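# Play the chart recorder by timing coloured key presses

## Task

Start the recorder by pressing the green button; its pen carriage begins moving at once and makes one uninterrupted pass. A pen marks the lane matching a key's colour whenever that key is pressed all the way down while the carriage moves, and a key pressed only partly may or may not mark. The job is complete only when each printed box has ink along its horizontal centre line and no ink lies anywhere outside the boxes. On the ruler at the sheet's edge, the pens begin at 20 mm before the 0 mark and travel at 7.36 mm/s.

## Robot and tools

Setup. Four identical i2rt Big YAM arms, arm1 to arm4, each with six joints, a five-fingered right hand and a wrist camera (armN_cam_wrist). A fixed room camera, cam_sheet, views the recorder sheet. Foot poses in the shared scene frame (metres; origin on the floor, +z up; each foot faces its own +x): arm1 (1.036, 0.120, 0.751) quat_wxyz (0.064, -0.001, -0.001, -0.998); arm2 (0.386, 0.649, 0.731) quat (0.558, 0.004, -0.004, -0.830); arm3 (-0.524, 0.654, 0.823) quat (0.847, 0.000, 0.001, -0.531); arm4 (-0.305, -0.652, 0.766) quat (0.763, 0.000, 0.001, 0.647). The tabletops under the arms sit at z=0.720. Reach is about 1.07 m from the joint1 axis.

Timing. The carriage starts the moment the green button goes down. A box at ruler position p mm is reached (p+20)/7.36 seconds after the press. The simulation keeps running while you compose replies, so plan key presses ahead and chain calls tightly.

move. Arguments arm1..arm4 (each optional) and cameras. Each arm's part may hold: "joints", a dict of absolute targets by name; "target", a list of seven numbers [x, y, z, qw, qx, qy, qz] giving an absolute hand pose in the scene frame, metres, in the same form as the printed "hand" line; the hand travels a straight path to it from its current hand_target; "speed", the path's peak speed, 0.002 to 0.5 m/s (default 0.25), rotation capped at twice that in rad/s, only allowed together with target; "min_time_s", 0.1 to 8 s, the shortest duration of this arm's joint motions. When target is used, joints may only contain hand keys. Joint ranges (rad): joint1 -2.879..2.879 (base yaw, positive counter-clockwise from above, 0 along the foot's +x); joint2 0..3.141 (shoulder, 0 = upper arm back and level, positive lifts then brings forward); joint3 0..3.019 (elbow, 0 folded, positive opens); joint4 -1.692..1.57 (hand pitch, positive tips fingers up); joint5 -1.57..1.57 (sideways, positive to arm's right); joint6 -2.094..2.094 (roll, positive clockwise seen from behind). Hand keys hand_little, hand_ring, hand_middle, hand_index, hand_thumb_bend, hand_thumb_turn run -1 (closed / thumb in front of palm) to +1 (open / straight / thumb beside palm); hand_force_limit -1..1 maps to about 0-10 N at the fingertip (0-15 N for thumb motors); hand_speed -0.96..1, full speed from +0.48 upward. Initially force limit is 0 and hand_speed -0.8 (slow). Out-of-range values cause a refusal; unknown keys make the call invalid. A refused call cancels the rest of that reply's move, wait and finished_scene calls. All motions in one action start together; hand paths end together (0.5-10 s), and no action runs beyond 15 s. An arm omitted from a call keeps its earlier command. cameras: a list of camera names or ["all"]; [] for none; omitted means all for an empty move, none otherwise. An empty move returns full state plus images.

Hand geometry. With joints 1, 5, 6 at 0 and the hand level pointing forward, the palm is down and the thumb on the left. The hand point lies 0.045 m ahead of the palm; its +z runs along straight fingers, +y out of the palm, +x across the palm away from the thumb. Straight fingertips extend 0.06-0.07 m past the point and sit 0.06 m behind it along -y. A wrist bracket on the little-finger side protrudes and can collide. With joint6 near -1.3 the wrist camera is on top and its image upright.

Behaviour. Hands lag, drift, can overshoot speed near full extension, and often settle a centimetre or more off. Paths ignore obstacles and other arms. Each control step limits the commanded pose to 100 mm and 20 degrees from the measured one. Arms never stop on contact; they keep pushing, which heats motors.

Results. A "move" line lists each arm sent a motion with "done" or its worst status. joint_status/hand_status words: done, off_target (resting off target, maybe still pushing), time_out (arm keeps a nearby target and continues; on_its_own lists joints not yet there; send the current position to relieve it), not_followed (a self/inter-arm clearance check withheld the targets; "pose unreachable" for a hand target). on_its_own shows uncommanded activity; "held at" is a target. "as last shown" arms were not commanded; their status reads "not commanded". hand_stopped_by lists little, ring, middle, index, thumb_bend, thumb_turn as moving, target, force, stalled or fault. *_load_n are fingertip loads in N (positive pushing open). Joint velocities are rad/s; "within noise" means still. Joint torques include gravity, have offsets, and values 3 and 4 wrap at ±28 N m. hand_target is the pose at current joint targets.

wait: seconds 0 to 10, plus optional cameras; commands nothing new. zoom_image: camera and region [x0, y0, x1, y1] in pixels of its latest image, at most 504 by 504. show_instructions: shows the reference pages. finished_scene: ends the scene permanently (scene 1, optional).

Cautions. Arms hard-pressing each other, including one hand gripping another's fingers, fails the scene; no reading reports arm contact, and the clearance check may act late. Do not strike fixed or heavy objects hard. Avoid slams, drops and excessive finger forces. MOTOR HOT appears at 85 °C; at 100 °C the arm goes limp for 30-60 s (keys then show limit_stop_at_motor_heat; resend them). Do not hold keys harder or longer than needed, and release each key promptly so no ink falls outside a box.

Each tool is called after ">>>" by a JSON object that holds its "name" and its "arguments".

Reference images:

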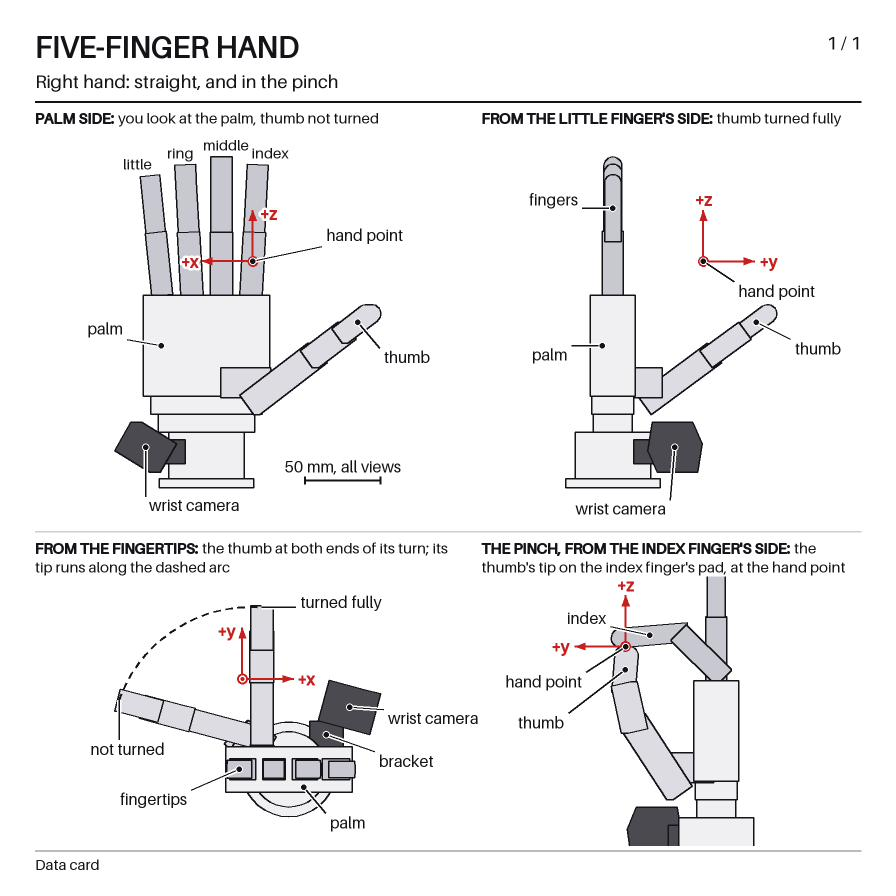

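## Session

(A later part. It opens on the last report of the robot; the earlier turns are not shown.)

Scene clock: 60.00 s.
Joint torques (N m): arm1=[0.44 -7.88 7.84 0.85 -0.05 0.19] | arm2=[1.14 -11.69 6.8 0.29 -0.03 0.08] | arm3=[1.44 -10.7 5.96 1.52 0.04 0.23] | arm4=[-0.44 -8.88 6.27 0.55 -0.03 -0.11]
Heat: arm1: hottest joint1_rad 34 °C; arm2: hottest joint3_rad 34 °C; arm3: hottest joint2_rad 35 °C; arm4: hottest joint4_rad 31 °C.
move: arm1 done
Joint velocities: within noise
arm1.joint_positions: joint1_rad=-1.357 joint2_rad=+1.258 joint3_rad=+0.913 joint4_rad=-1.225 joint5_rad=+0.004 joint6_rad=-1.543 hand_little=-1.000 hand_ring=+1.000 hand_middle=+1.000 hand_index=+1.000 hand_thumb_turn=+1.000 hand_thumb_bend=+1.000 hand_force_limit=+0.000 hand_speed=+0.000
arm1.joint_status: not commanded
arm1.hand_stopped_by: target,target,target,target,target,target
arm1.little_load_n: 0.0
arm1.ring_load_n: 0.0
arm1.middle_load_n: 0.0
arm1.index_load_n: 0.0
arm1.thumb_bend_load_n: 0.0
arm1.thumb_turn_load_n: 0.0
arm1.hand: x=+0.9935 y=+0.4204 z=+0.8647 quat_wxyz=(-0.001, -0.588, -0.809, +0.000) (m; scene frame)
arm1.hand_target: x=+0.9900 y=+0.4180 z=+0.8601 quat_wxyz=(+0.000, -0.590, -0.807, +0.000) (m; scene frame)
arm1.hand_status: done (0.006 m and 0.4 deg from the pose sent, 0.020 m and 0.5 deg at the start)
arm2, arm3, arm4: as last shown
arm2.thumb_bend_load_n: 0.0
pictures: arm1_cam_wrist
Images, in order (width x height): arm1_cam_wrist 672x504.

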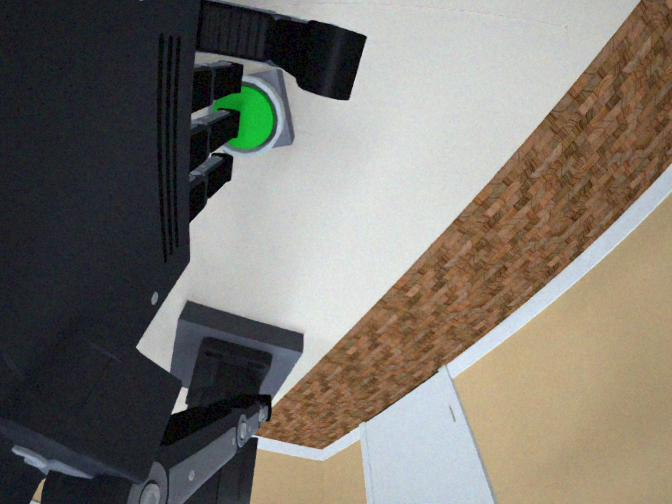

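>>> {"name": "move", "arguments": {"arm1": {"joints": {"hand_index": -1, "hand_ring": -1, "hand_speed": 0}}}}

>>> {"name": "move", "arguments": {"arm1": {"target": [0.990, 0.418, 0.92, 0, 0.5906, 0.807, 0], "speed": 0.2}}}

>>> {"name": "move", "arguments": {"arm1": {"target": [0.6735, 0.313, 0.95, 0, 0.191, 0.982, 0], "speed": 0.3}}}

>>> {"name": "move", "arguments": {"arm1": {"target": [0.6701, 0.3145, 0.8598, 0.072, -0.191, -0.979, -0.011], "speed": 0.15}, "cameras": ["arm1_cam_wrist", "cam_sheet"]}}

>>> {"name": "zoom_image", "arguments": {"camera": "arm1_cam_wrist", "region": [180, 60, 340, 220]}}

Scene clock: 61.97 s.
Joint torques (N m): arm1=[0.44 -7.88 7.83 0.92 -0.04 0.18] | arm2=[1.08 -11.81 6.83 0.4 -0.04 0.07] | arm3=[2.02 -10.75 6.05 1.42 0.07 0.23] | arm4=[-0.44 -8.82 6.28 0.55 -0.02 -0.11]
Heat: arm1: hottest joint1_rad 34 °C; arm2: hottest joint3_rad 34 °C; arm3: hottest joint2_rad 35 °C; arm4: hottest joint4_rad 31 °C.
move: arm1 done
Joint velocities: within noise
arm1.joint_positions: joint1_rad=-1.357 joint2_rad=+1.258 joint3_rad=+0.913 joint4_rad=-1.224 joint5_rad=+0.004 joint6_rad=-1.542 hand_little=-1.000 hand_ring=-1.000 hand_middle=+1.000 hand_index=-1.000 hand_thumb_turn=+1.000 hand_thumb_bend=+1.000 hand_force_limit=+0.000 hand_speed=+0.000
arm1.joint_status: all done
arm1.hand_stopped_by: target,target,target,target,target,target
arm1.little_load_n: 0.0
arm1.ring_load_n: 0.0
arm1.middle_load_n: 0.0
arm1.index_load_n: 0.0
arm1.thumb_bend_load_n: 0.0
arm1.thumb_turn_load_n: 0.0
arm1.hand: x=+0.9934 y=+0.4204 z=+0.8647 quat_wxyz=(-0.001, -0.588, -0.809, -0.001) (m; scene frame)
arm1.hand_target: x=+0.9900 y=+0.4180 z=+0.8601 quat_wxyz=(+0.000, -0.591, -0.807, +0.000) (m; scene frame)
arm1.hand_status: not commanded
arm2, arm3, arm4: as last shown
arm3.thumb_bend_load_n: -0.5
pictures: none

Scene clock: 63.17 s.
Joint torques (N m): arm1=[0.44 -8.18 13.3 -0.31 -0.05 0.18] | arm2=[1.2 -11.81 6.82 0.38 -0.03 0.07] | arm3=[1.73 -11.05 6.04 1.37 0 0.2] | arm4=[-0.56 -8.76 6.28 0.51 -0.02 -0.11]
Heat: arm1: hottest joint1_rad 34 °C; arm2: hottest joint3_rad 34 °C; arm3: hottest joint2_rad 35 °C; arm4: hottest joint4_rad 31 °C.
move: arm1 off_target
Joint velocities: within noise
arm1.joint_positions: joint1_rad=-1.357 joint2_rad=+1.219 joint3_rad=+0.977 joint4_rad=-1.368 joint5_rad=+0.004 joint6_rad=-1.542 hand_little=-1.000 hand_ring=-1.000 hand_middle=+1.000 hand_index=-1.000 hand_thumb_turn=+1.000 hand_thumb_bend=+1.000 hand_force_limit=+0.000 hand_speed=+0.000
arm1.joint_status: not commanded
arm1.hand_stopped_by: target,target,target,target,target,target
arm1.little_load_n: 0.0
arm1.ring_load_n: 0.0
arm1.middle_load_n: 0.5
arm1.index_load_n: 0.0
arm1.thumb_bend_load_n: 0.0
arm1.thumb_turn_load_n: 0.0
arm1.hand: x=+0.9983 y=+0.4068 z=+0.9016 quat_wxyz=(-0.018, -0.588, -0.809, +0.011) (m; scene frame)
arm1.hand_target: x=+0.9903 y=+0.4174 z=+0.9197 quat_wxyz=(+0.000, -0.590, -0.807, +0.000) (m; scene frame)
arm1.hand_status: off_target (0.023 m and 2.4 deg from the pose sent, 0.055 m and 0.4 deg at the start)
arm2, arm3, arm4: as last shown
arm3.thumb_bend_load_n: 0.0
arm3.thumb_turn_load_n: -0.5
arm4.little_load_n: 0.5
arm4.thumb_bend_load_n: -0.5
pictures: none

Scene clock: 65.50 s.
Joint torques (N m): arm1=[-0.21 -9.99 14.05 -0.27 0.15 -0.22] | arm2=[1.14 -11.52 6.87 0.31 -0.03 0.09] | arm3=[1.38 -11.22 5.91 1.37 0.04 0.19] | arm4=[-0.38 -8.7 6.3 0.53 -0.03 -0.11]
Heat: arm1: hottest joint1_rad 34 °C; arm2: hottest joint3_rad 34 °C; arm3: hottest joint2_rad 35 °C; arm4: hottest joint4_rad 31 °C.
move: arm1 off_target
Joint velocities: within noise
arm1.joint_positions: joint1_rad=-0.472 joint2_rad=+1.465 joint3_rad=+1.319 joint4_rad=-1.436 joint5_rad=+0.000 joint6_rad=-1.510 hand_little=-1.000 hand_ring=-1.000 hand_middle=+1.000 hand_index=-1.000 hand_thumb_turn=+1.000 hand_thumb_bend=+1.000 hand_force_limit=+0.000 hand_speed=+0.000
arm1.joint_status: not commanded
arm1.hand_stopped_by: target,target,target,target,target,target
arm1.little_load_n: 0.0
arm1.ring_load_n: 0.0
arm1.middle_load_n: 0.0
arm1.index_load_n: 0.0
arm1.thumb_bend_load_n: 0.0
arm1.thumb_turn_load_n: 0.0
arm1.hand: x=+0.6892 y=+0.3066 z=+0.9416 quat_wxyz=(-0.005, -0.201, -0.980, +0.002) (m; scene frame)
arm1.hand_target: x=+0.6741 y=+0.3128 z=+0.9499 quat_wxyz=(+0.001, -0.191, -0.982, +0.000) (m; scene frame)
arm1.hand_status: off_target (0.019 m and 1.3 deg from the pose sent, 0.342 m and 50.0 deg at the start)
arm2.joint_positions: joint1_rad=+0.240 joint2_rad=+1.486 joint3_rad=+1.210 joint4_rad=-1.151 joint5_rad=+0.015 joint6_rad=-1.449 hand_little=+1.000 hand_ring=+1.000 hand_middle=+1.000 hand_index=+1.000 hand_thumb_turn=+1.000 hand_thumb_bend=+1.000 hand_force_limit=+0.000 hand_speed=-0.800
arm2.joint_status: not commanded
arm2.hand_stopped_by: target,target,target,target,target,target
arm2.little_load_n: -0.5
arm2.ring_load_n: 0.0
arm2.middle_load_n: 0.0
arm2.index_load_n: 0.0
arm2.thumb_bend_load_n: 0.0
arm2.thumb_turn_load_n: 0.0
arm2.hand: x=+0.2636 y=+0.2370 z=+0.8697 quat_wxyz=(+0.052, +0.604, -0.794, +0.049) (m; scene frame)
arm2.hand_target: x=+0.2671 y=+0.2336 z=+0.8763 quat_wxyz=(+0.061, +0.601, -0.795, +0.061) (m; scene frame)
arm2.hand_status: not commanded
arm3.joint_positions: joint1_rad=-0.675 joint2_rad=+1.510 joint3_rad=+0.987 joint4_rad=-0.860 joint5_rad=-0.003 joint6_rad=-1.426 hand_little=-1.000 hand_ring=+1.000 hand_middle=+1.000 hand_index=+1.000 hand_thumb_turn=+1.000 hand_thumb_bend=+1.000 hand_force_limit=+0.000 hand_speed=+0.000
arm3.joint_status: not commanded
arm3.hand_stopped_by: target,target,target,target,target,target
arm3.little_load_n: 0.0
arm3.ring_load_n: 0.0
arm3.middle_load_n: 0.0
arm3.index_load_n: 0.0
arm3.thumb_bend_load_n: 0.0
arm3.thumb_turn_load_n: 0.0
arm3.hand: x=-0.6680 y=+0.2673 z=+0.8733 quat_wxyz=(+0.068, +0.563, -0.821, +0.064) (m; scene frame)
arm3.hand_target: x=-0.6620 y=+0.2684 z=+0.8696 quat_wxyz=(+0.067, +0.564, -0.821, +0.064) (m; scene frame)
arm3.hand_status: not commanded
arm4.joint_positions: joint1_rad=+0.303 joint2_rad=+1.463 joint3_rad=+1.059 joint4_rad=-1.008 joint5_rad=+0.004 joint6_rad=-1.680 hand_little=+1.000 hand_ring=+1.000 hand_middle=+1.000 hand_index=+1.000 hand_thumb_turn=+1.000 hand_thumb_bend=+1.000 hand_force_limit=+0.000 hand_speed=-0.800
arm4.joint_status: not commanded
arm4.hand_stopped_by: target,target,target,target,target,target
arm4.little_load_n: 0.0
arm4.ring_load_n: 0.0
arm4.middle_load_n: 0.0
arm4.index_load_n: 0.0
arm4.thumb_bend_load_n: 0.0
arm4.thumb_turn_load_n: 0.0
arm4.hand: x=-0.2987 y=-0.2284 z=+0.8612 quat_wxyz=(-0.056, +0.612, +0.787, +0.056) (m; scene frame)
arm4.hand_target: x=-0.2929 y=-0.2293 z=+0.8585 quat_wxyz=(-0.057, +0.612, +0.787, +0.057) (m; scene frame)
arm4.hand_status: not commanded
pictures: none

Scene clock: 66.90 s.
Joint torques (N m): arm1=[-0.44 -12.28 8.06 1.29 0.14 -0.23] | arm2=[1.03 -11.93 6.87 0.29 -0.02 0.07] | arm3=[1.03 -10.99 6.02 1.29 0.03 0.22] | arm4=[-0.56 -8.76 6.27 0.51 -0.02 -0.11]
Heat: arm1: hottest joint1_rad 34 °C; arm2: hottest joint3_rad 34 °C; arm3: hottest joint2_rad 35 °C; arm4: hottest joint4_rad 31 °C.
move: arm1 done
Joint velocities: within noise
arm1.joint_positions: joint1_rad=-0.472 joint2_rad=+1.465 joint3_rad=+1.108 joint4_rad=-1.078 joint5_rad=+0.000 joint6_rad=-1.511 hand_little=-1.000 hand_ring=-1.000 hand_middle=+1.000 hand_index=-1.000 hand_thumb_turn=+1.000 hand_thumb_bend=+1.000 hand_force_limit=+0.000 hand_speed=+0.000
arm1.joint_status: not commanded
arm1.hand_stopped_by: target,target,target,target,target,target
arm1.little_load_n: 0.0
arm1.ring_load_n: 0.0
arm1.middle_load_n: 0.5
arm1.index_load_n: 0.0
arm1.thumb_bend_load_n: 0.0
arm1.thumb_turn_load_n: 0.0
arm1.hand: x=+0.6703 y=+0.3132 z=+0.8613 quat_wxyz=(+0.068, -0.200, -0.977, -0.008) (m; scene frame)
arm1.hand_target: x=+0.6702 y=+0.3146 z=+0.8598 quat_wxyz=(+0.072, -0.191, -0.979, -0.011) (m; scene frame)
arm1.hand_status: done (0.002 m and 1.2 deg from the pose sent, 0.084 m and 9.1 deg at the start)
arm2, arm3, arm4: as last shown
arm2.little_load_n: 0.0
pictures: arm1_cam_wrist, cam_sheet
Images, in order (width x height): arm1_cam_wrist 672x504, cam_sheet 896x504.

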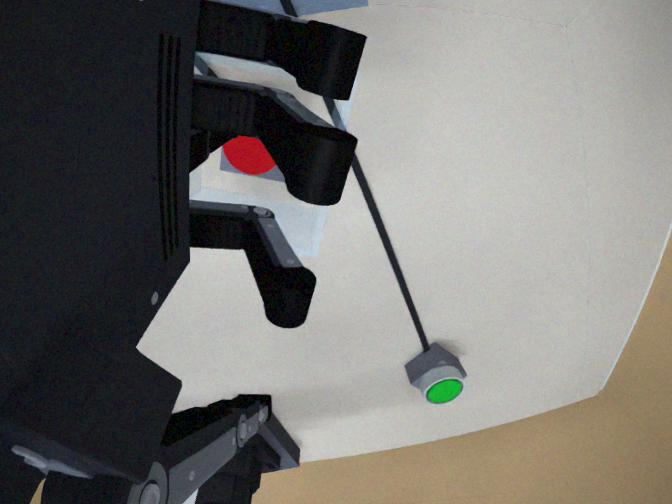

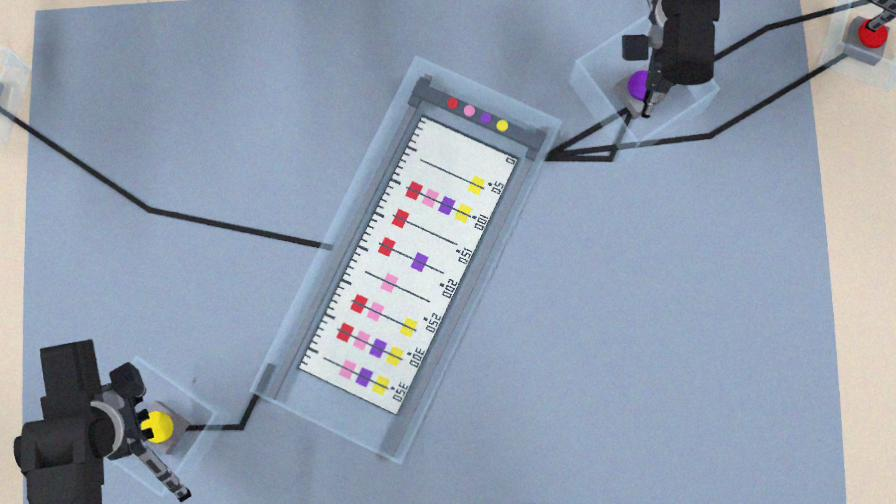

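Scaled by 3.150 from the camera's 672x504 image, which has a finer 960x720 frame.

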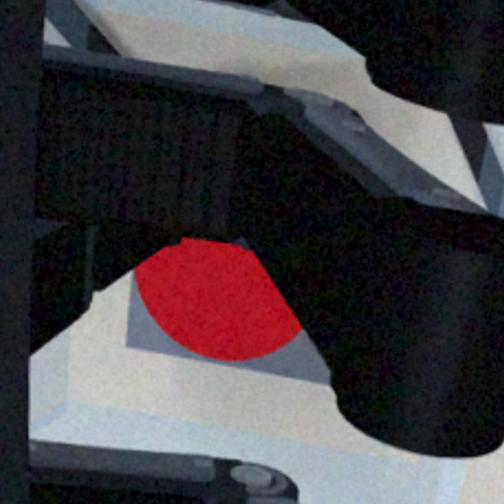

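>>> {"name": "move", "arguments": {"arm1": {"target": [0.6760, 0.318, 0.94, 0, 0.191, 0.982, 0], "speed": 0.3}}}

>>> {"name": "move", "arguments": {"arm1": {"target": [0.6725, 0.319, 0.8598, 0.072, -0.191, -0.979, -0.011], "speed": 0.15}, "cameras": ["arm1_cam_wrist"]}}

>>> {"name": "zoom_image", "arguments": {"camera": "arm1_cam_wrist", "region": [180, 60, 340, 220]}}

>>> {"name": "move", "arguments": {"arm1": {"joints": {"joint2_rad": 1.60}, "min_time_s": 0.6}, "cameras": ["arm1_cam_wrist"]}}

>>> {"name": "zoom_image", "arguments": {"camera": "arm1_cam_wrist", "region": [180, 60, 340, 220]}}

>>> {"name": "move", "arguments": {"arm1": {"joints": {"joint2_rad": 1.46}, "min_time_s": 0.5}}}

Scene clock: 68.50 s.
Joint torques (N m): arm1=[-1.26 -9.76 13.72 -0.21 0.08 -0.22] | arm2=[1.2 -11.69 6.86 0.32 -0.05 0.08] | arm3=[1.49 -10.99 5.96 1.46 0.04 0.18] | arm4=[-0.44 -8.76 6.31 0.53 -0.03 -0.11]
Heat: arm1: hottest joint1_rad 34 °C; arm2: hottest joint3_rad 34 °C; arm3: hottest joint2_rad 35 °C; arm4: hottest joint4_rad 31 °C.
move: arm1 off_target
Joint velocities: within noise
arm1.joint_positions: joint1_rad=-0.473 joint2_rad=+1.465 joint3_rad=+1.297 joint4_rad=-1.410 joint5_rad=+0.002 joint6_rad=-1.523 hand_little=-1.000 hand_ring=-1.000 hand_middle=+1.000 hand_index=-1.000 hand_thumb_turn=+1.000 hand_thumb_bend=+1.000 hand_force_limit=+0.000 hand_speed=+0.000
arm1.joint_status: not commanded
arm1.hand_stopped_by: target,target,target,target,target,target
arm1.little_load_n: 0.0
arm1.ring_load_n: -0.5
arm1.middle_load_n: 0.0
arm1.index_load_n: 0.0
arm1.thumb_bend_load_n: 0.0
arm1.thumb_turn_load_n: 0.0
arm1.hand: x=+0.6888 y=+0.3079 z=+0.9333 quat_wxyz=(-0.003, -0.195, -0.981, +0.001) (m; scene frame)
arm1.hand_target: x=+0.6765 y=+0.3178 z=+0.9398 quat_wxyz=(+0.000, -0.191, -0.982, +0.000) (m; scene frame)
arm1.hand_status: off_target (0.018 m and 0.6 deg from the pose sent, 0.079 m and 7.9 deg at the start)
arm2, arm3, arm4: as last shown
arm4.thumb_bend_load_n: -0.5
pictures: none

Scene clock: 69.83 s.
Joint torques (N m): arm1=[-1.32 -12.34 8.02 1.28 0.02 -0.22] | arm2=[1.08 -11.81 6.87 0.32 -0.04 0.09] | arm3=[1.38 -10.81 5.89 1.48 0 0.23] | arm4=[-0.44 -8.76 6.28 0.54 -0.03 -0.11]
Heat: arm1: hottest joint1_rad 34 °C; arm2: hottest joint3_rad 34 °C; arm3: hottest joint2_rad 35 °C; arm4: hottest joint4_rad 31 °C.
move: arm1 done
Joint velocities: within noise
arm1.joint_positions: joint1_rad=-0.473 joint2_rad=+1.465 joint3_rad=+1.107 joint4_rad=-1.078 joint5_rad=+0.002 joint6_rad=-1.523 hand_little=-1.000 hand_ring=-1.000 hand_middle=+1.000 hand_index=-1.000 hand_thumb_turn=+1.000 hand_thumb_bend=+1.000 hand_force_limit=+0.000 hand_speed=+0.000
arm1.joint_status: not commanded
arm1.hand_stopped_by: target,target,target,target,target,target
arm1.little_load_n: 0.0
arm1.ring_load_n: 0.0
arm1.middle_load_n: 0.0
arm1.index_load_n: 0.0
arm1.thumb_bend_load_n: 0.0
arm1.thumb_turn_load_n: 0.0
arm1.hand: x=+0.6710 y=+0.3144 z=+0.8607 quat_wxyz=(+0.066, -0.195, -0.979, -0.009) (m; scene frame)
arm1.hand_target: x=+0.6726 y=+0.3189 z=+0.8597 quat_wxyz=(+0.072, -0.191, -0.979, -0.011) (m; scene frame)
arm1.hand_status: done (0.005 m and 0.8 deg from the pose sent, 0.076 m and 8.7 deg at the start)
arm2, arm3, arm4: as last shown
arm2.middle_load_n: -0.5
arm4.little_load_n: 0.5
pictures: arm1_cam_wrist
Images, in order (width x height): arm1_cam_wrist 672x504.

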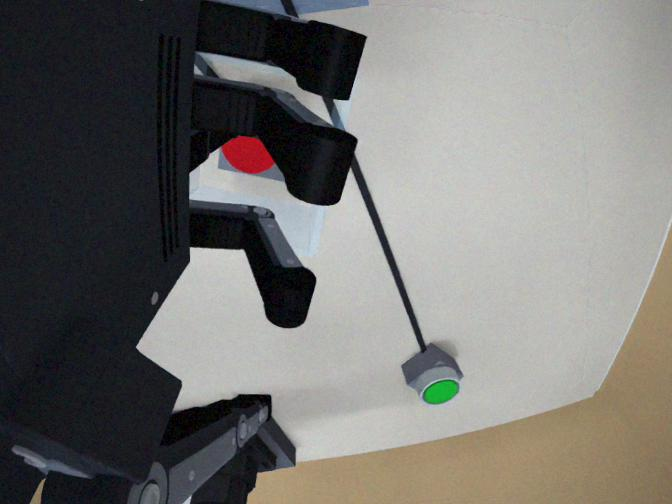

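Scaled by 3.150 from the camera's 672x504 image, which has a finer 960x720 frame.

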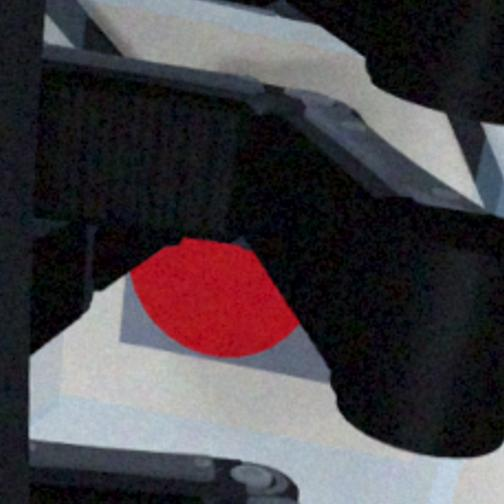

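Scene clock: 70.73 s.
Joint torques (N m): arm1=[-1.32 -8.41 7.34 0.92 0.02 -0.21] | arm2=[1.26 -11.75 6.79 0.4 -0.03 0.07] | arm3=[2.08 -11.75 6.04 1.37 0.02 0.18] | arm4=[-0.56 -8.76 6.31 0.53 -0.02 -0.11]
Heat: arm1: hottest joint1_rad 34 °C; arm2: hottest joint3_rad 34 °C; arm3: hottest joint2_rad 35 °C; arm4: hottest joint4_rad 31 °C.
move: arm1 done
Joint velocities: within noise
arm1.joint_positions: joint1_rad=-0.473 joint2_rad=+1.543 joint3_rad=+1.111 joint4_rad=-1.076 joint5_rad=+0.002 joint6_rad=-1.524 hand_little=-1.000 hand_ring=-1.000 hand_middle=+1.000 hand_index=-1.000 hand_thumb_turn=+1.000 hand_thumb_bend=+1.000 hand_force_limit=+0.000 hand_speed=+0.000
arm1.joint_status: all done
arm1.hand_stopped_by: target,target,target,target,target,target
arm1.little_load_n: 0.0
arm1.ring_load_n: 0.0
arm1.middle_load_n: 0.0
arm1.index_load_n: 0.0
arm1.thumb_bend_load_n: 0.0
arm1.thumb_turn_load_n: 0.0
arm1.hand: x=+0.6714 y=+0.3142 z=+0.8320 quat_wxyz=(+0.031, -0.195, -0.980, -0.004) (m; scene frame)
arm1.hand_target: x=+0.6789 y=+0.3164 z=+0.8051 quat_wxyz=(+0.002, -0.192, -0.981, +0.000) (m; scene frame)
arm1.hand_status: not commanded
arm2, arm3, arm4: as last shown
arm2.middle_load_n: 0.0
arm3.little_load_n: 0.5
arm4.little_load_n: 0.0
arm4.thumb_bend_load_n: 0.0
pictures: arm1_cam_wrist
Images, in order (width x height): arm1_cam_wrist 672x504.

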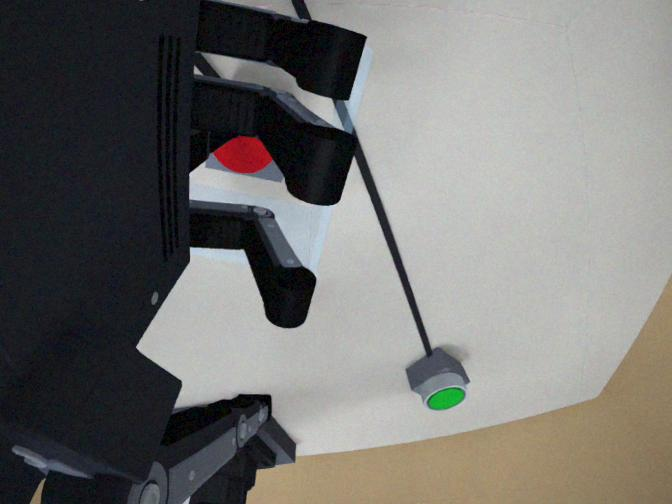

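Scaled by 3.150 from the camera's 672x504 image, which has a finer 960x720 frame.

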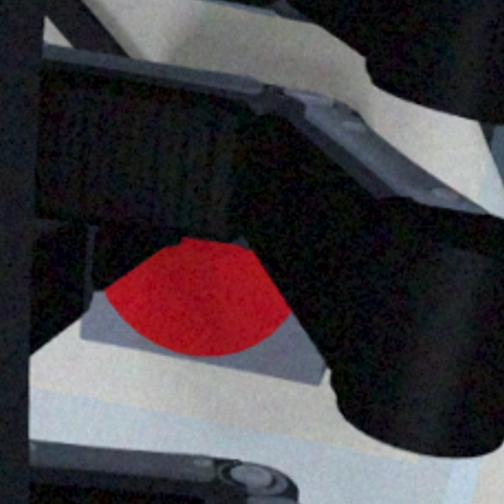

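Scene clock: 71.77 s.
Joint torques (N m): arm1=[-1.2 -12.63 8.16 1.17 0.02 -0.22] | arm2=[1.14 -11.69 6.79 0.38 -0.03 0.08] | arm3=[1.49 -11.4 6.04 1.5 0.02 0.23] | arm4=[-0.5 -8.76 6.3 0.54 -0.03 -0.11]
Heat: arm1: hottest joint1_rad 34 °C; arm2: hottest joint3_rad 34 °C; arm3: hottest joint2_rad 35 °C; arm4: hottest joint4_rad 31 °C.
move: arm1 done
Joint velocities: within noise
arm1.joint_positions: joint1_rad=-0.473 joint2_rad=+1.469 joint3_rad=+1.104 joint4_rad=-1.076 joint5_rad=+0.002 joint6_rad=-1.524 hand_little=-1.000 hand_ring=-1.000 hand_middle=+1.000 hand_index=-1.000 hand_thumb_turn=+1.000 hand_thumb_bend=+1.000 hand_force_limit=+0.000 hand_speed=+0.000
arm1.joint_status: all done
arm1.hand_stopped_by: target,target,target,target,target,target
arm1.little_load_n: 0.0
arm1.ring_load_n: 0.0
arm1.middle_load_n: 0.0
arm1.index_load_n: 0.0
arm1.thumb_bend_load_n: 0.0
arm1.thumb_turn_load_n: -0.5
arm1.hand: x=+0.6714 y=+0.3143 z=+0.8584 quat_wxyz=(+0.064, -0.194, -0.979, -0.009) (m; scene frame)
arm1.hand_target: x=+0.6727 y=+0.3189 z=+0.8589 quat_wxyz=(+0.071, -0.191, -0.979, -0.011) (m; scene frame)
arm1.hand_status: not commanded
arm2, arm3, arm4: as last shown
arm3.little_load_n: 0.0
pictures: none

>>> {"name": "move", "arguments": {"arm1": {"target": [0.6760, 0.318, 0.94, 0, 0.191, 0.982, 0], "speed": 0.3}}}

>>> {"name": "move", "arguments": {"arm1": {"target": [0.990, 0.418, 0.93, 0, 0.5906, 0.807, 0], "speed": 0.25}}}

>>> {"name": "move", "arguments": {"arm1": {"target": [0.990, 0.418, 0.86, 0, 0.5906, 0.807, 0], "speed": 0.1}, "cameras": ["all"]}}

>>> {"name": "zoom_image", "arguments": {"camera": "arm1_cam_wrist", "region": [180, 40, 340, 200]}}

Scene clock: 73.40 s.
Joint torques (N m): arm1=[-1.26 -10.11 13.75 -0.31 0.08 -0.21] | arm2=[1.32 -11.63 6.9 0.35 -0.05 0.09] | arm3=[1.32 -10.99 6.04 1.51 0.04 0.2] | arm4=[-0.44 -8.76 6.31 0.51 -0.02 -0.11]
Heat: arm1: hottest joint1_rad 34 °C; arm2: hottest joint3_rad 34 °C; arm3: hottest joint2_rad 35 °C; arm4: hottest joint4_rad 31 °C.
move: arm1 off_target
Joint velocities: within noise
arm1.joint_positions: joint1_rad=-0.473 joint2_rad=+1.469 joint3_rad=+1.297 joint4_rad=-1.410 joint5_rad=+0.002 joint6_rad=-1.524 hand_little=-1.000 hand_ring=-1.000 hand_middle=+1.000 hand_index=-1.000 hand_thumb_turn=+1.000 hand_thumb_bend=+1.000 hand_force_limit=+0.000 hand_speed=+0.000
arm1.joint_status: not commanded
arm1.hand_stopped_by: target,target,target,target,target,target
arm1.little_load_n: 0.0
arm1.ring_load_n: 0.0
arm1.middle_load_n: 0.0
arm1.index_load_n: 0.0
arm1.thumb_bend_load_n: 0.0
arm1.thumb_turn_load_n: 0.0
arm1.hand: x=+0.6887 y=+0.3083 z=+0.9319 quat_wxyz=(-0.005, -0.195, -0.981, +0.001) (m; scene frame)
arm1.hand_target: x=+0.6765 y=+0.3178 z=+0.9399 quat_wxyz=(+0.001, -0.191, -0.982, +0.000) (m; scene frame)
arm1.hand_status: off_target (0.018 m and 0.7 deg from the pose sent, 0.082 m and 7.5 deg at the start)
arm2, arm3, arm4: as last shown
arm2.index_load_n: 0.5
arm2.thumb_bend_load_n: -0.5
pictures: none

Scene clock: 76.00 s.
Joint torques (N m): arm1=[-1.14 -8.47 8.79 0.35 0.03 -0.19] | arm2=[1.08 -11.46 6.83 0.43 -0.03 0.08] | arm3=[1.61 -11.11 5.83 1.46 0.05 0.22] | arm4=[-0.56 -8.82 6.3 0.54 -0.03 -0.11]
Heat: arm1: hottest joint1_rad 34 °C; arm2: hottest joint3_rad 34 °C; arm3: hottest joint2_rad 35 °C; arm4: hottest joint4_rad 31 °C.
move: arm1 done
Joint velocities: within noise
arm1.joint_positions: joint1_rad=-1.338 joint2_rad=+1.217 joint3_rad=+1.054 joint4_rad=-1.410 joint5_rad=+0.002 joint6_rad=-1.506 hand_little=-1.000 hand_ring=-1.000 hand_middle=+1.000 hand_index=-1.000 hand_thumb_turn=+1.000 hand_thumb_bend=+1.000 hand_force_limit=+0.000 hand_speed=+0.000
arm1.joint_status: not commanded
arm1.hand_stopped_by: target,target,target,target,target,target
arm1.little_load_n: 0.0
arm1.ring_load_n: 0.0
arm1.middle_load_n: 0.0
arm1.index_load_n: 0.0
arm1.thumb_bend_load_n: 0.0
arm1.thumb_turn_load_n: 0.0
arm1.hand: x=+0.9869 y=+0.4180 z=+0.9297 quat_wxyz=(-0.002, -0.595, -0.804, +0.001) (m; scene frame)
arm1.hand_target: x=+0.9900 y=+0.4180 z=+0.9300 quat_wxyz=(+0.000, -0.591, -0.807, +0.000) (m; scene frame)
arm1.hand_status: done (0.003 m and 0.7 deg from the pose sent, 0.321 m and 50.0 deg at the start)
arm2, arm3, arm4: as last shown
arm2.index_load_n: 0.0
arm2.thumb_bend_load_n: 0.0
pictures: none

Scene clock: 77.43 s.
Joint torques (N m): arm1=[-1.2 -6.18 8.06 0.96 0.02 -0.23] | arm2=[1.03 -11.87 6.83 0.39 -0.05 0.09] | arm3=[1.44 -10.93 6.04 1.39 0.03 0.2] | arm4=[-0.5 -8.76 6.28 0.54 -0.02 -0.11]
Heat: arm1: hottest joint1_rad 34 °C; arm2: hottest joint3_rad 34 °C; arm3: hottest joint2_rad 35 °C; arm4: hottest joint4_rad 31 °C.
move: arm1 done
Joint velocities: within noise
arm1.joint_positions: joint1_rad=-1.338 joint2_rad=+1.238 joint3_rad=+0.911 joint4_rad=-1.225 joint5_rad=+0.002 joint6_rad=-1.507 hand_little=-1.000 hand_ring=-1.000 hand_middle=+1.000 hand_index=-1.000 hand_thumb_turn=+1.000 hand_thumb_bend=+1.000 hand_force_limit=+0.000 hand_speed=+0.000
arm1.joint_status: not commanded
arm1.hand_stopped_by: target,target,target,target,target,target
arm1.little_load_n: 0.0
arm1.ring_load_n: 0.0
arm1.middle_load_n: 0.0
arm1.index_load_n: 0.0
arm1.thumb_bend_load_n: 0.0
arm1.thumb_turn_load_n: 0.0
arm1.hand: x=+0.9875 y=+0.4163 z=+0.8693 quat_wxyz=(+0.007, -0.595, -0.804, -0.004) (m; scene frame)
arm1.hand_target: x=+0.9900 y=+0.4176 z=+0.8602 quat_wxyz=(+0.000, -0.591, -0.807, +0.000) (m; scene frame)
arm1.hand_status: done (0.010 m and 1.1 deg from the pose sent, 0.070 m and 0.7 deg at the start)
arm2.joint_positions: joint1_rad=+0.240 joint2_rad=+1.486 joint3_rad=+1.210 joint4_rad=-1.151 joint5_rad=+0.015 joint6_rad=-1.449 hand_little=+1.000 hand_ring=+1.000 hand_middle=+1.000 hand_index=+1.000 hand_thumb_turn=+1.000 hand_thumb_bend=+1.000 hand_force_limit=+0.000 hand_speed=-0.800
arm2.joint_status: not commanded
arm2.hand_stopped_by: target,target,target,target,target,target
arm2.little_load_n: 0.0
arm2.ring_load_n: 0.0
arm2.middle_load_n: 0.0
arm2.index_load_n: 0.0
arm2.thumb_bend_load_n: 0.0
arm2.thumb_turn_load_n: 0.0
arm2.hand: x=+0.2636 y=+0.2370 z=+0.8697 quat_wxyz=(+0.052, +0.604, -0.794, +0.049) (m; scene frame)
arm2.hand_target: x=+0.2671 y=+0.2336 z=+0.8763 quat_wxyz=(+0.061, +0.601, -0.795, +0.061) (m; scene frame)
arm2.hand_status: not commanded
arm3.joint_positions: joint1_rad=-0.675 joint2_rad=+1.510 joint3_rad=+0.987 joint4_rad=-0.860 joint5_rad=-0.003 joint6_rad=-1.426 hand_little=-1.000 hand_ring=+1.000 hand_middle=+1.000 hand_index=+1.000 hand_thumb_turn=+1.000 hand_thumb_bend=+1.000 hand_force_limit=+0.000 hand_speed=+0.000
arm3.joint_status: not commanded
arm3.hand_stopped_by: target,target,target,target,target,target
arm3.little_load_n: 0.0
arm3.ring_load_n: 0.0
arm3.middle_load_n: 0.0
arm3.index_load_n: 0.0
arm3.thumb_bend_load_n: 0.0
arm3.thumb_turn_load_n: 0.0
arm3.hand: x=-0.6680 y=+0.2673 z=+0.8733 quat_wxyz=(+0.068, +0.563, -0.821, +0.064) (m; scene frame)
arm3.hand_target: x=-0.6620 y=+0.2684 z=+0.8696 quat_wxyz=(+0.067, +0.564, -0.821, +0.064) (m; scene frame)
arm3.hand_status: not commanded
arm4.joint_positions: joint1_rad=+0.303 joint2_rad=+1.463 joint3_rad=+1.059 joint4_rad=-1.008 joint5_rad=+0.004 joint6_rad=-1.680 hand_little=+1.000 hand_ring=+1.000 hand_middle=+1.000 hand_index=+1.000 hand_thumb_turn=+1.000 hand_thumb_bend=+1.000 hand_force_limit=+0.000 hand_speed=-0.800
arm4.joint_status: not commanded
arm4.hand_stopped_by: target,target,target,target,target,target
arm4.little_load_n: 0.0
arm4.ring_load_n: 0.0
arm4.middle_load_n: 0.0
arm4.index_load_n: -0.5
arm4.thumb_bend_load_n: 0.0
arm4.thumb_turn_load_n: 0.0
arm4.hand: x=-0.2987 y=-0.2284 z=+0.8612 quat_wxyz=(-0.056, +0.612, +0.787, +0.056) (m; scene frame)
arm4.hand_target: x=-0.2929 y=-0.2293 z=+0.8585 quat_wxyz=(-0.057, +0.612, +0.787, +0.057) (m; scene frame)
arm4.hand_status: not commanded
pictures: arm1_cam_wrist, arm2_cam_wrist, arm3_cam_wrist, arm4_cam_wrist, cam_sheet
Images, in order (width x height): arm1_cam_wrist 672x504, arm2_cam_wrist 672x504, arm3_cam_wrist 672x504, arm4_cam_wrist 672x504, cam_sheet 896x504.

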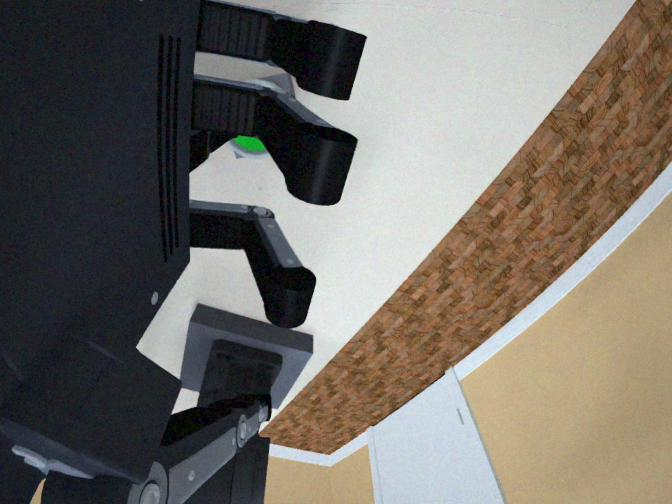

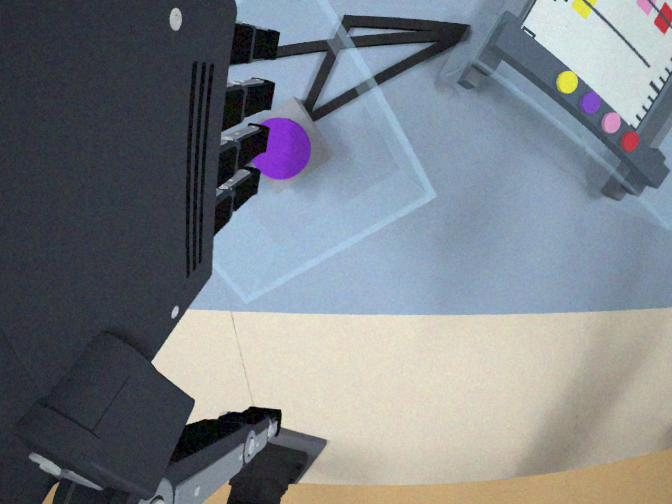

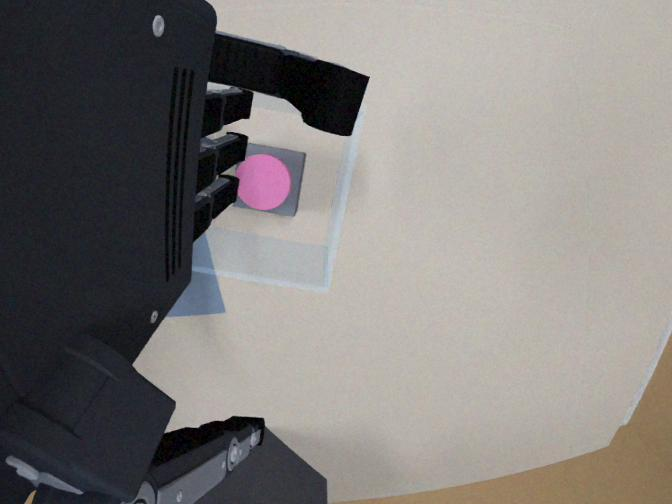

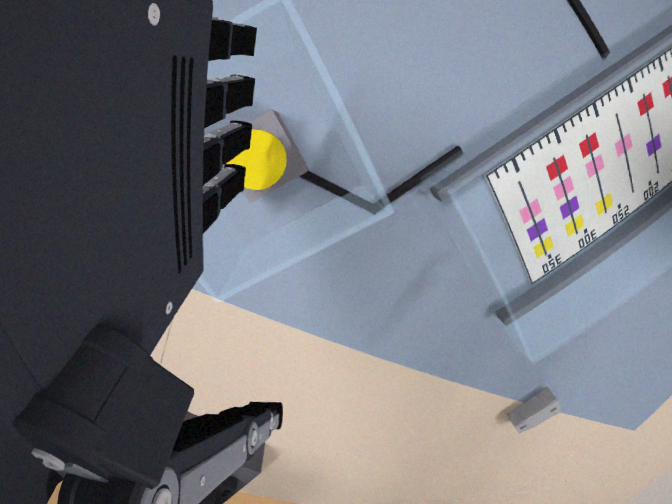

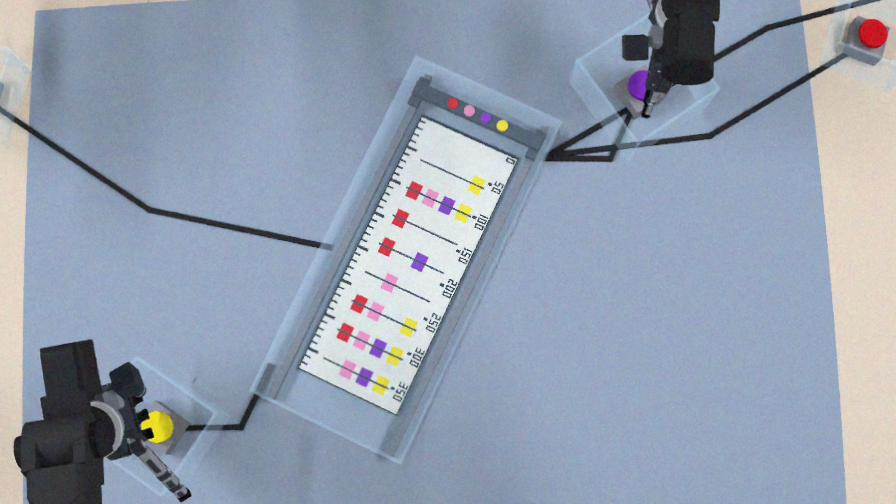

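Scaled by 3.150 from the camera's 672x504 image, which has a finer 960x720 frame.

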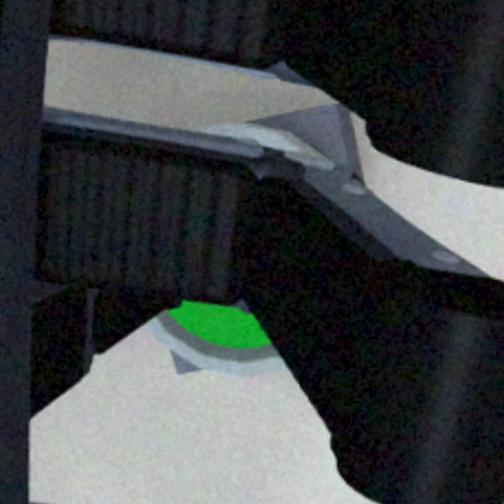

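>>> {"name": "move", "arguments": {"arm1": {"target": [1.000, 0.4205, 0.87, 0, 0.5906, 0.807, 0], "speed": 0.1}}}

>>> {"name": "move", "arguments": {"arm1": {"target": [0.996, 0.420, 0.856, 0, 0.5906, 0.807, 0], "speed": 0.1}, "cameras": ["arm1_cam_wrist"]}}

>>> {"name": "zoom_image", "arguments": {"camera": "arm1_cam_wrist", "region": [180, 40, 340, 200]}}

Scene clock: 80.10 s.
Joint torques (N m): arm1=[-1.26 -7.12 9.65 -0.2 0.02 -0.22] | arm2=[1.2 -11.93 6.78 0.39 -0.02 0.09] | arm3=[1.44 -11.34 5.97 1.57 0 0.19] | arm4=[-0.38 -8.76 6.28 0.54 -0.02 -0.11]
Heat: arm1: hottest joint1_rad 34 °C; arm2: hottest joint3_rad 34 °C; arm3: hottest joint2_rad 35 °C; arm4: hottest joint4_rad 31 °C.
move: arm1 done
Joint velocities: within noise
arm1.joint_positions: joint1_rad=-1.368 joint2_rad=+1.238 joint3_rad=+0.911 joint4_rad=-1.227 joint5_rad=+0.002 joint6_rad=-1.538 hand_little=-1.000 hand_ring=-1.000 hand_middle=+1.000 hand_index=-1.000 hand_thumb_turn=+1.000 hand_thumb_bend=+1.000 hand_force_limit=+0.000 hand_speed=+0.000
arm1.joint_status: not commanded
arm1.hand_stopped_by: target,target,target,target,target,target
arm1.little_load_n: 0.0
arm1.ring_load_n: 0.0
arm1.middle_load_n: 0.0
arm1.index_load_n: 0.0
arm1.thumb_bend_load_n: 0.0
arm1.thumb_turn_load_n: 0.0
arm1.hand: x=+0.9969 y=+0.4191 z=+0.8693 quat_wxyz=(+0.006, -0.594, -0.804, -0.004) (m; scene frame)
arm1.hand_target: x=+1.0000 y=+0.4205 z=+0.8699 quat_wxyz=(+0.000, -0.591, -0.807, +0.000) (m; scene frame)
arm1.hand_status: done (0.003 m and 0.9 deg from the pose sent, 0.013 m and 1.1 deg at the start)
arm2, arm3, arm4: as last shown
arm4.little_load_n: 0.5
arm4.index_load_n: 0.0
pictures: none

Scene clock: 81.10 s.
Joint torques (N m): arm1=[-0.38 -5.95 7.97 1.01 0.02 -0.09] | arm2=[1.08 -11.46 6.84 0.36 -0.04 0.08] | arm3=[1.85 -10.75 6.04 1.42 0.02 0.23] | arm4=[-0.44 -8.82 6.31 0.51 -0.03 -0.11]
Heat: arm1: hottest joint1_rad 34 °C; arm2: hottest joint3_rad 34 °C; arm3: hottest joint2_rad 35 °C; arm4: hottest joint4_rad 31 °C.
move: arm1 done
Joint velocities: within noise
arm1.joint_positions: joint1_rad=-1.368 joint2_rad=+1.240 joint3_rad=+0.904 joint4_rad=-1.214 joint5_rad=+0.002 joint6_rad=-1.538 hand_little=-1.000 hand_ring=-1.000 hand_middle=+1.000 hand_index=-1.000 hand_thumb_turn=+1.000 hand_thumb_bend=+1.000 hand_force_limit=+0.000 hand_speed=+0.000
arm1.joint_status: not commanded
arm1.hand_stopped_by: target,target,target,target,target,target
arm1.little_load_n: 0.0
arm1.ring_load_n: 0.0
arm1.middle_load_n: 0.0
arm1.index_load_n: 0.0
arm1.thumb_bend_load_n: 0.0
arm1.thumb_turn_load_n: 0.0
arm1.hand: x=+0.9965 y=+0.4202 z=+0.8664 quat_wxyz=(+0.008, -0.594, -0.804, -0.006) (m; scene frame)
arm1.hand_target: x=+0.9961 y=+0.4197 z=+0.8563 quat_wxyz=(+0.000, -0.591, -0.807, +0.000) (m; scene frame)
arm1.hand_status: done (0.010 m and 1.2 deg from the pose sent, 0.013 m and 0.9 deg at the start)
arm2, arm3, arm4: as last shown
arm3.thumb_bend_load_n: -0.5
arm4.little_load_n: 0.0
pictures: arm1_cam_wrist
Images, in order (width x height): arm1_cam_wrist 672x504.

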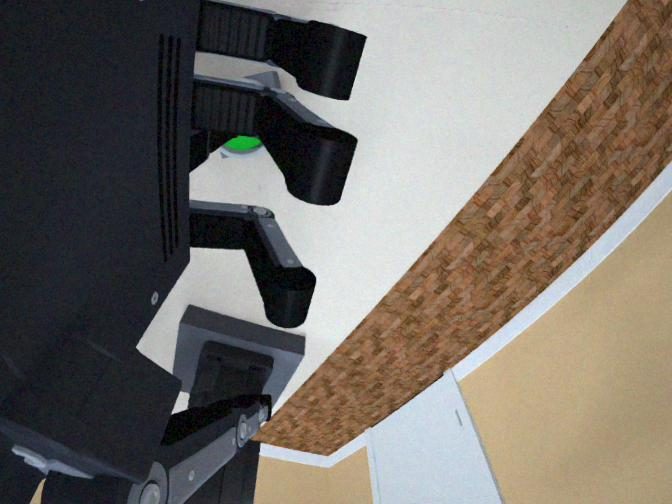

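Scaled by 3.150 from the camera's 672x504 image, which has a finer 960x720 frame.

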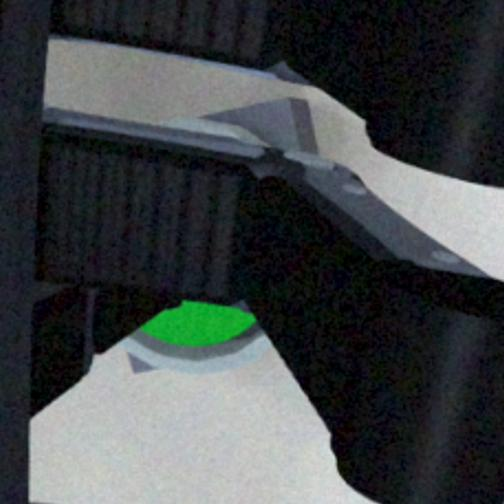

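>>> {"name": "move", "arguments": {"arm1": {"target": [0.996, 0.420, 0.798, 0, 0.5906, 0.807, 0], "speed": 0.12}, "cameras": ["arm1_cam_wrist", "cam_sheet"]}}

>>> {"name": "zoom_image", "arguments": {"camera": "cam_sheet", "region": [400, 60, 580, 180]}}

>>> {"name": "move", "arguments": {"arm1": {"target": [0.996, 0.420, 0.92, 0, 0.5906, 0.807, 0], "speed": 0.2}, "cameras": ["cam_sheet"]}}

>>> {"name": "zoom_image", "arguments": {"camera": "cam_sheet", "region": [400, 60, 580, 180]}}

Scene clock: 82.60 s.
Joint torques (N m): arm1=[-0.26 -4.07 4.89 3.56 0.01 -0.08] | arm2=[0.91 -11.58 6.79 0.4 -0.04 0.07] | arm3=[1.85 -11.52 6.06 1.42 0 0.23] | arm4=[-0.38 -8.76 6.28 0.53 -0.03 -0.11]
Heat: arm1: hottest joint1_rad 34 °C; arm2: hottest joint3_rad 34 °C; arm3: hottest joint2_rad 35 °C; arm4: hottest joint4_rad 31 °C.
move: arm1 off_target
Joint velocities: within noise
arm1.joint_positions: joint1_rad=-1.368 joint2_rad=+1.281 joint3_rad=+0.833 joint4_rad=-1.103 joint5_rad=+0.002 joint6_rad=-1.538 hand_little=-1.000 hand_ring=-1.000 hand_middle=+1.000 hand_index=-1.000 hand_thumb_turn=+1.000 hand_thumb_bend=+1.000 hand_force_limit=+0.000 hand_speed=+0.000
arm1.joint_status: not commanded
arm1.hand_stopped_by: target,target,target,target,target,target
arm1.little_load_n: 0.0
arm1.ring_load_n: 0.5
arm1.middle_load_n: 0.0
arm1.index_load_n: 0.0
arm1.thumb_bend_load_n: 0.0
arm1.thumb_turn_load_n: 0.0
arm1.hand: x=+0.9969 y=+0.4189 z=+0.8288 quat_wxyz=(+0.007, -0.594, -0.804, -0.005) (m; scene frame)
arm1.hand_target: x=+0.9965 y=+0.4175 z=+0.8007 quat_wxyz=(+0.000, -0.591, -0.807, +0.000) (m; scene frame)
arm1.hand_status: off_target (0.031 m and 1.1 deg from the pose sent, 0.068 m and 1.2 deg at the start)
arm2, arm3, arm4: as last shown
pictures: arm1_cam_wrist, cam_sheet
Images, in order (width x height): arm1_cam_wrist 672x504, cam_sheet 896x504.

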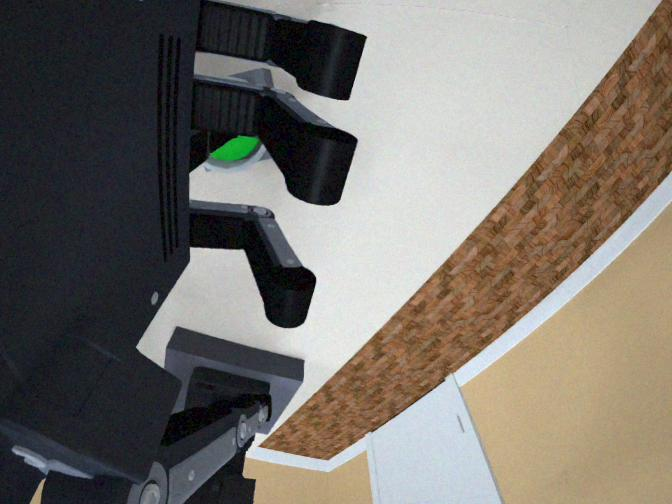

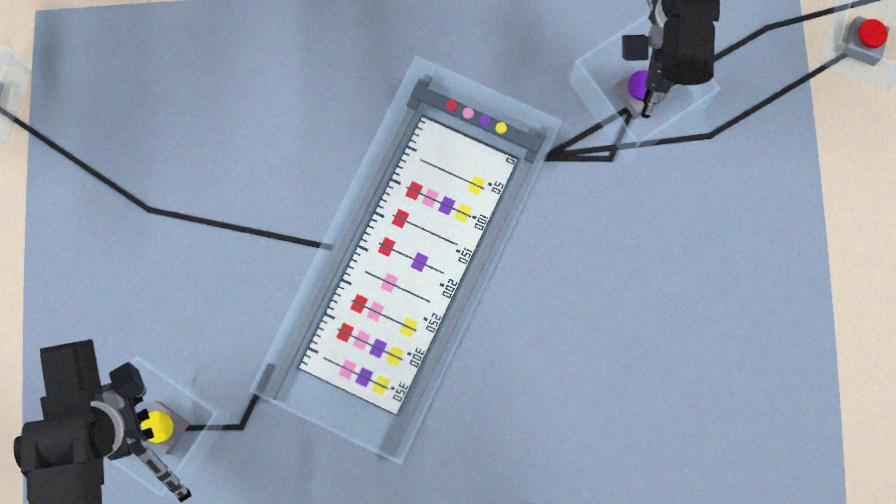

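Scaled by 2.800.

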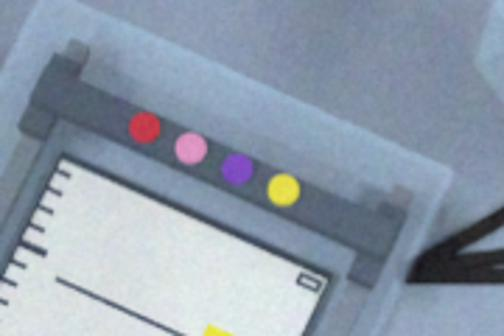

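Scene clock: 84.03 s.
Joint torques (N m): arm1=[-0.26 -7.82 13.35 -0.28 0.03 -0.09] | arm2=[1.14 -11.81 6.86 0.43 -0.04 0.1] | arm3=[1.44 -10.64 5.87 1.39 0.04 0.25] | arm4=[-0.5 -8.82 6.31 0.55 -0.02 -0.11]
Heat: arm1: hottest joint1_rad 34 °C; arm2: hottest joint3_rad 34 °C; arm3: hottest joint2_rad 35 °C; arm4: hottest joint4_rad 31 °C.
move: arm1 off_target
Joint velocities: within noise
arm1.joint_positions: joint1_rad=-1.368 joint2_rad=+1.215 joint3_rad=+0.977 joint4_rad=-1.368 joint5_rad=+0.002 joint6_rad=-1.538 hand_little=-1.000 hand_ring=-1.000 hand_middle=+1.000 hand_index=-1.000 hand_thumb_turn=+1.000 hand_thumb_bend=+1.000 hand_force_limit=+0.000 hand_speed=+0.000
arm1.joint_status: not commanded
arm1.hand_stopped_by: target,target,target,target,target,target
arm1.little_load_n: 0.0
arm1.ring_load_n: 0.0
arm1.middle_load_n: 0.0
arm1.index_load_n: 0.0
arm1.thumb_bend_load_n: 0.0
arm1.thumb_turn_load_n: 0.0
arm1.hand: x=+1.0012 y=+0.4069 z=+0.9027 quat_wxyz=(-0.015, -0.594, -0.804, +0.011) (m; scene frame)
arm1.hand_target: x=+0.9962 y=+0.4195 z=+0.9198 quat_wxyz=(+0.000, -0.591, -0.807, +0.000) (m; scene frame)
arm1.hand_status: off_target (0.022 m and 2.2 deg from the pose sent, 0.091 m and 1.1 deg at the start)
arm2, arm3, arm4: as last shown
arm3.thumb_bend_load_n: 0.0
pictures: cam_sheet
Images, in order (width x height): cam_sheet 896x504.

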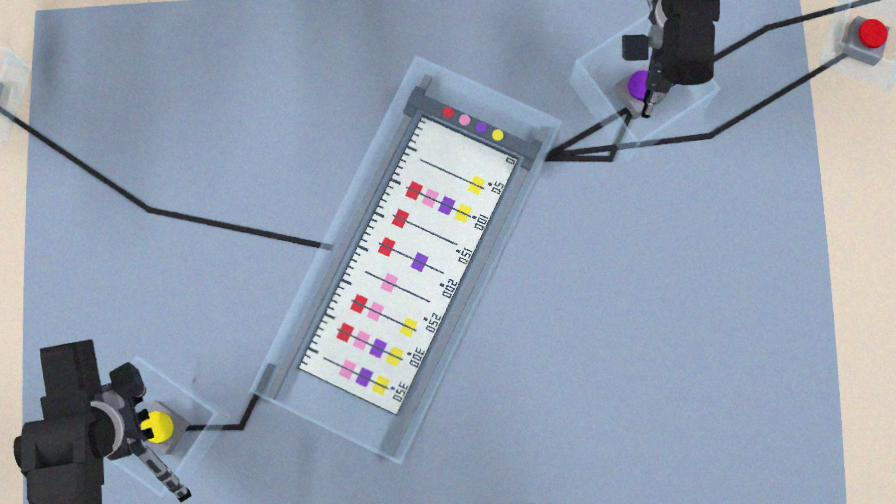

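Scaled by 2.800.

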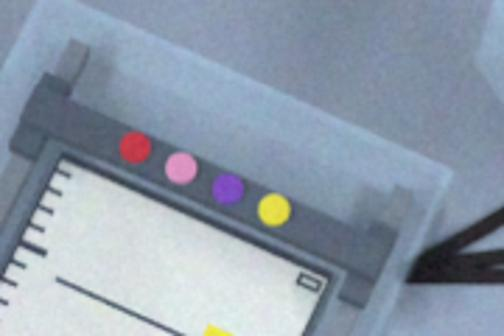

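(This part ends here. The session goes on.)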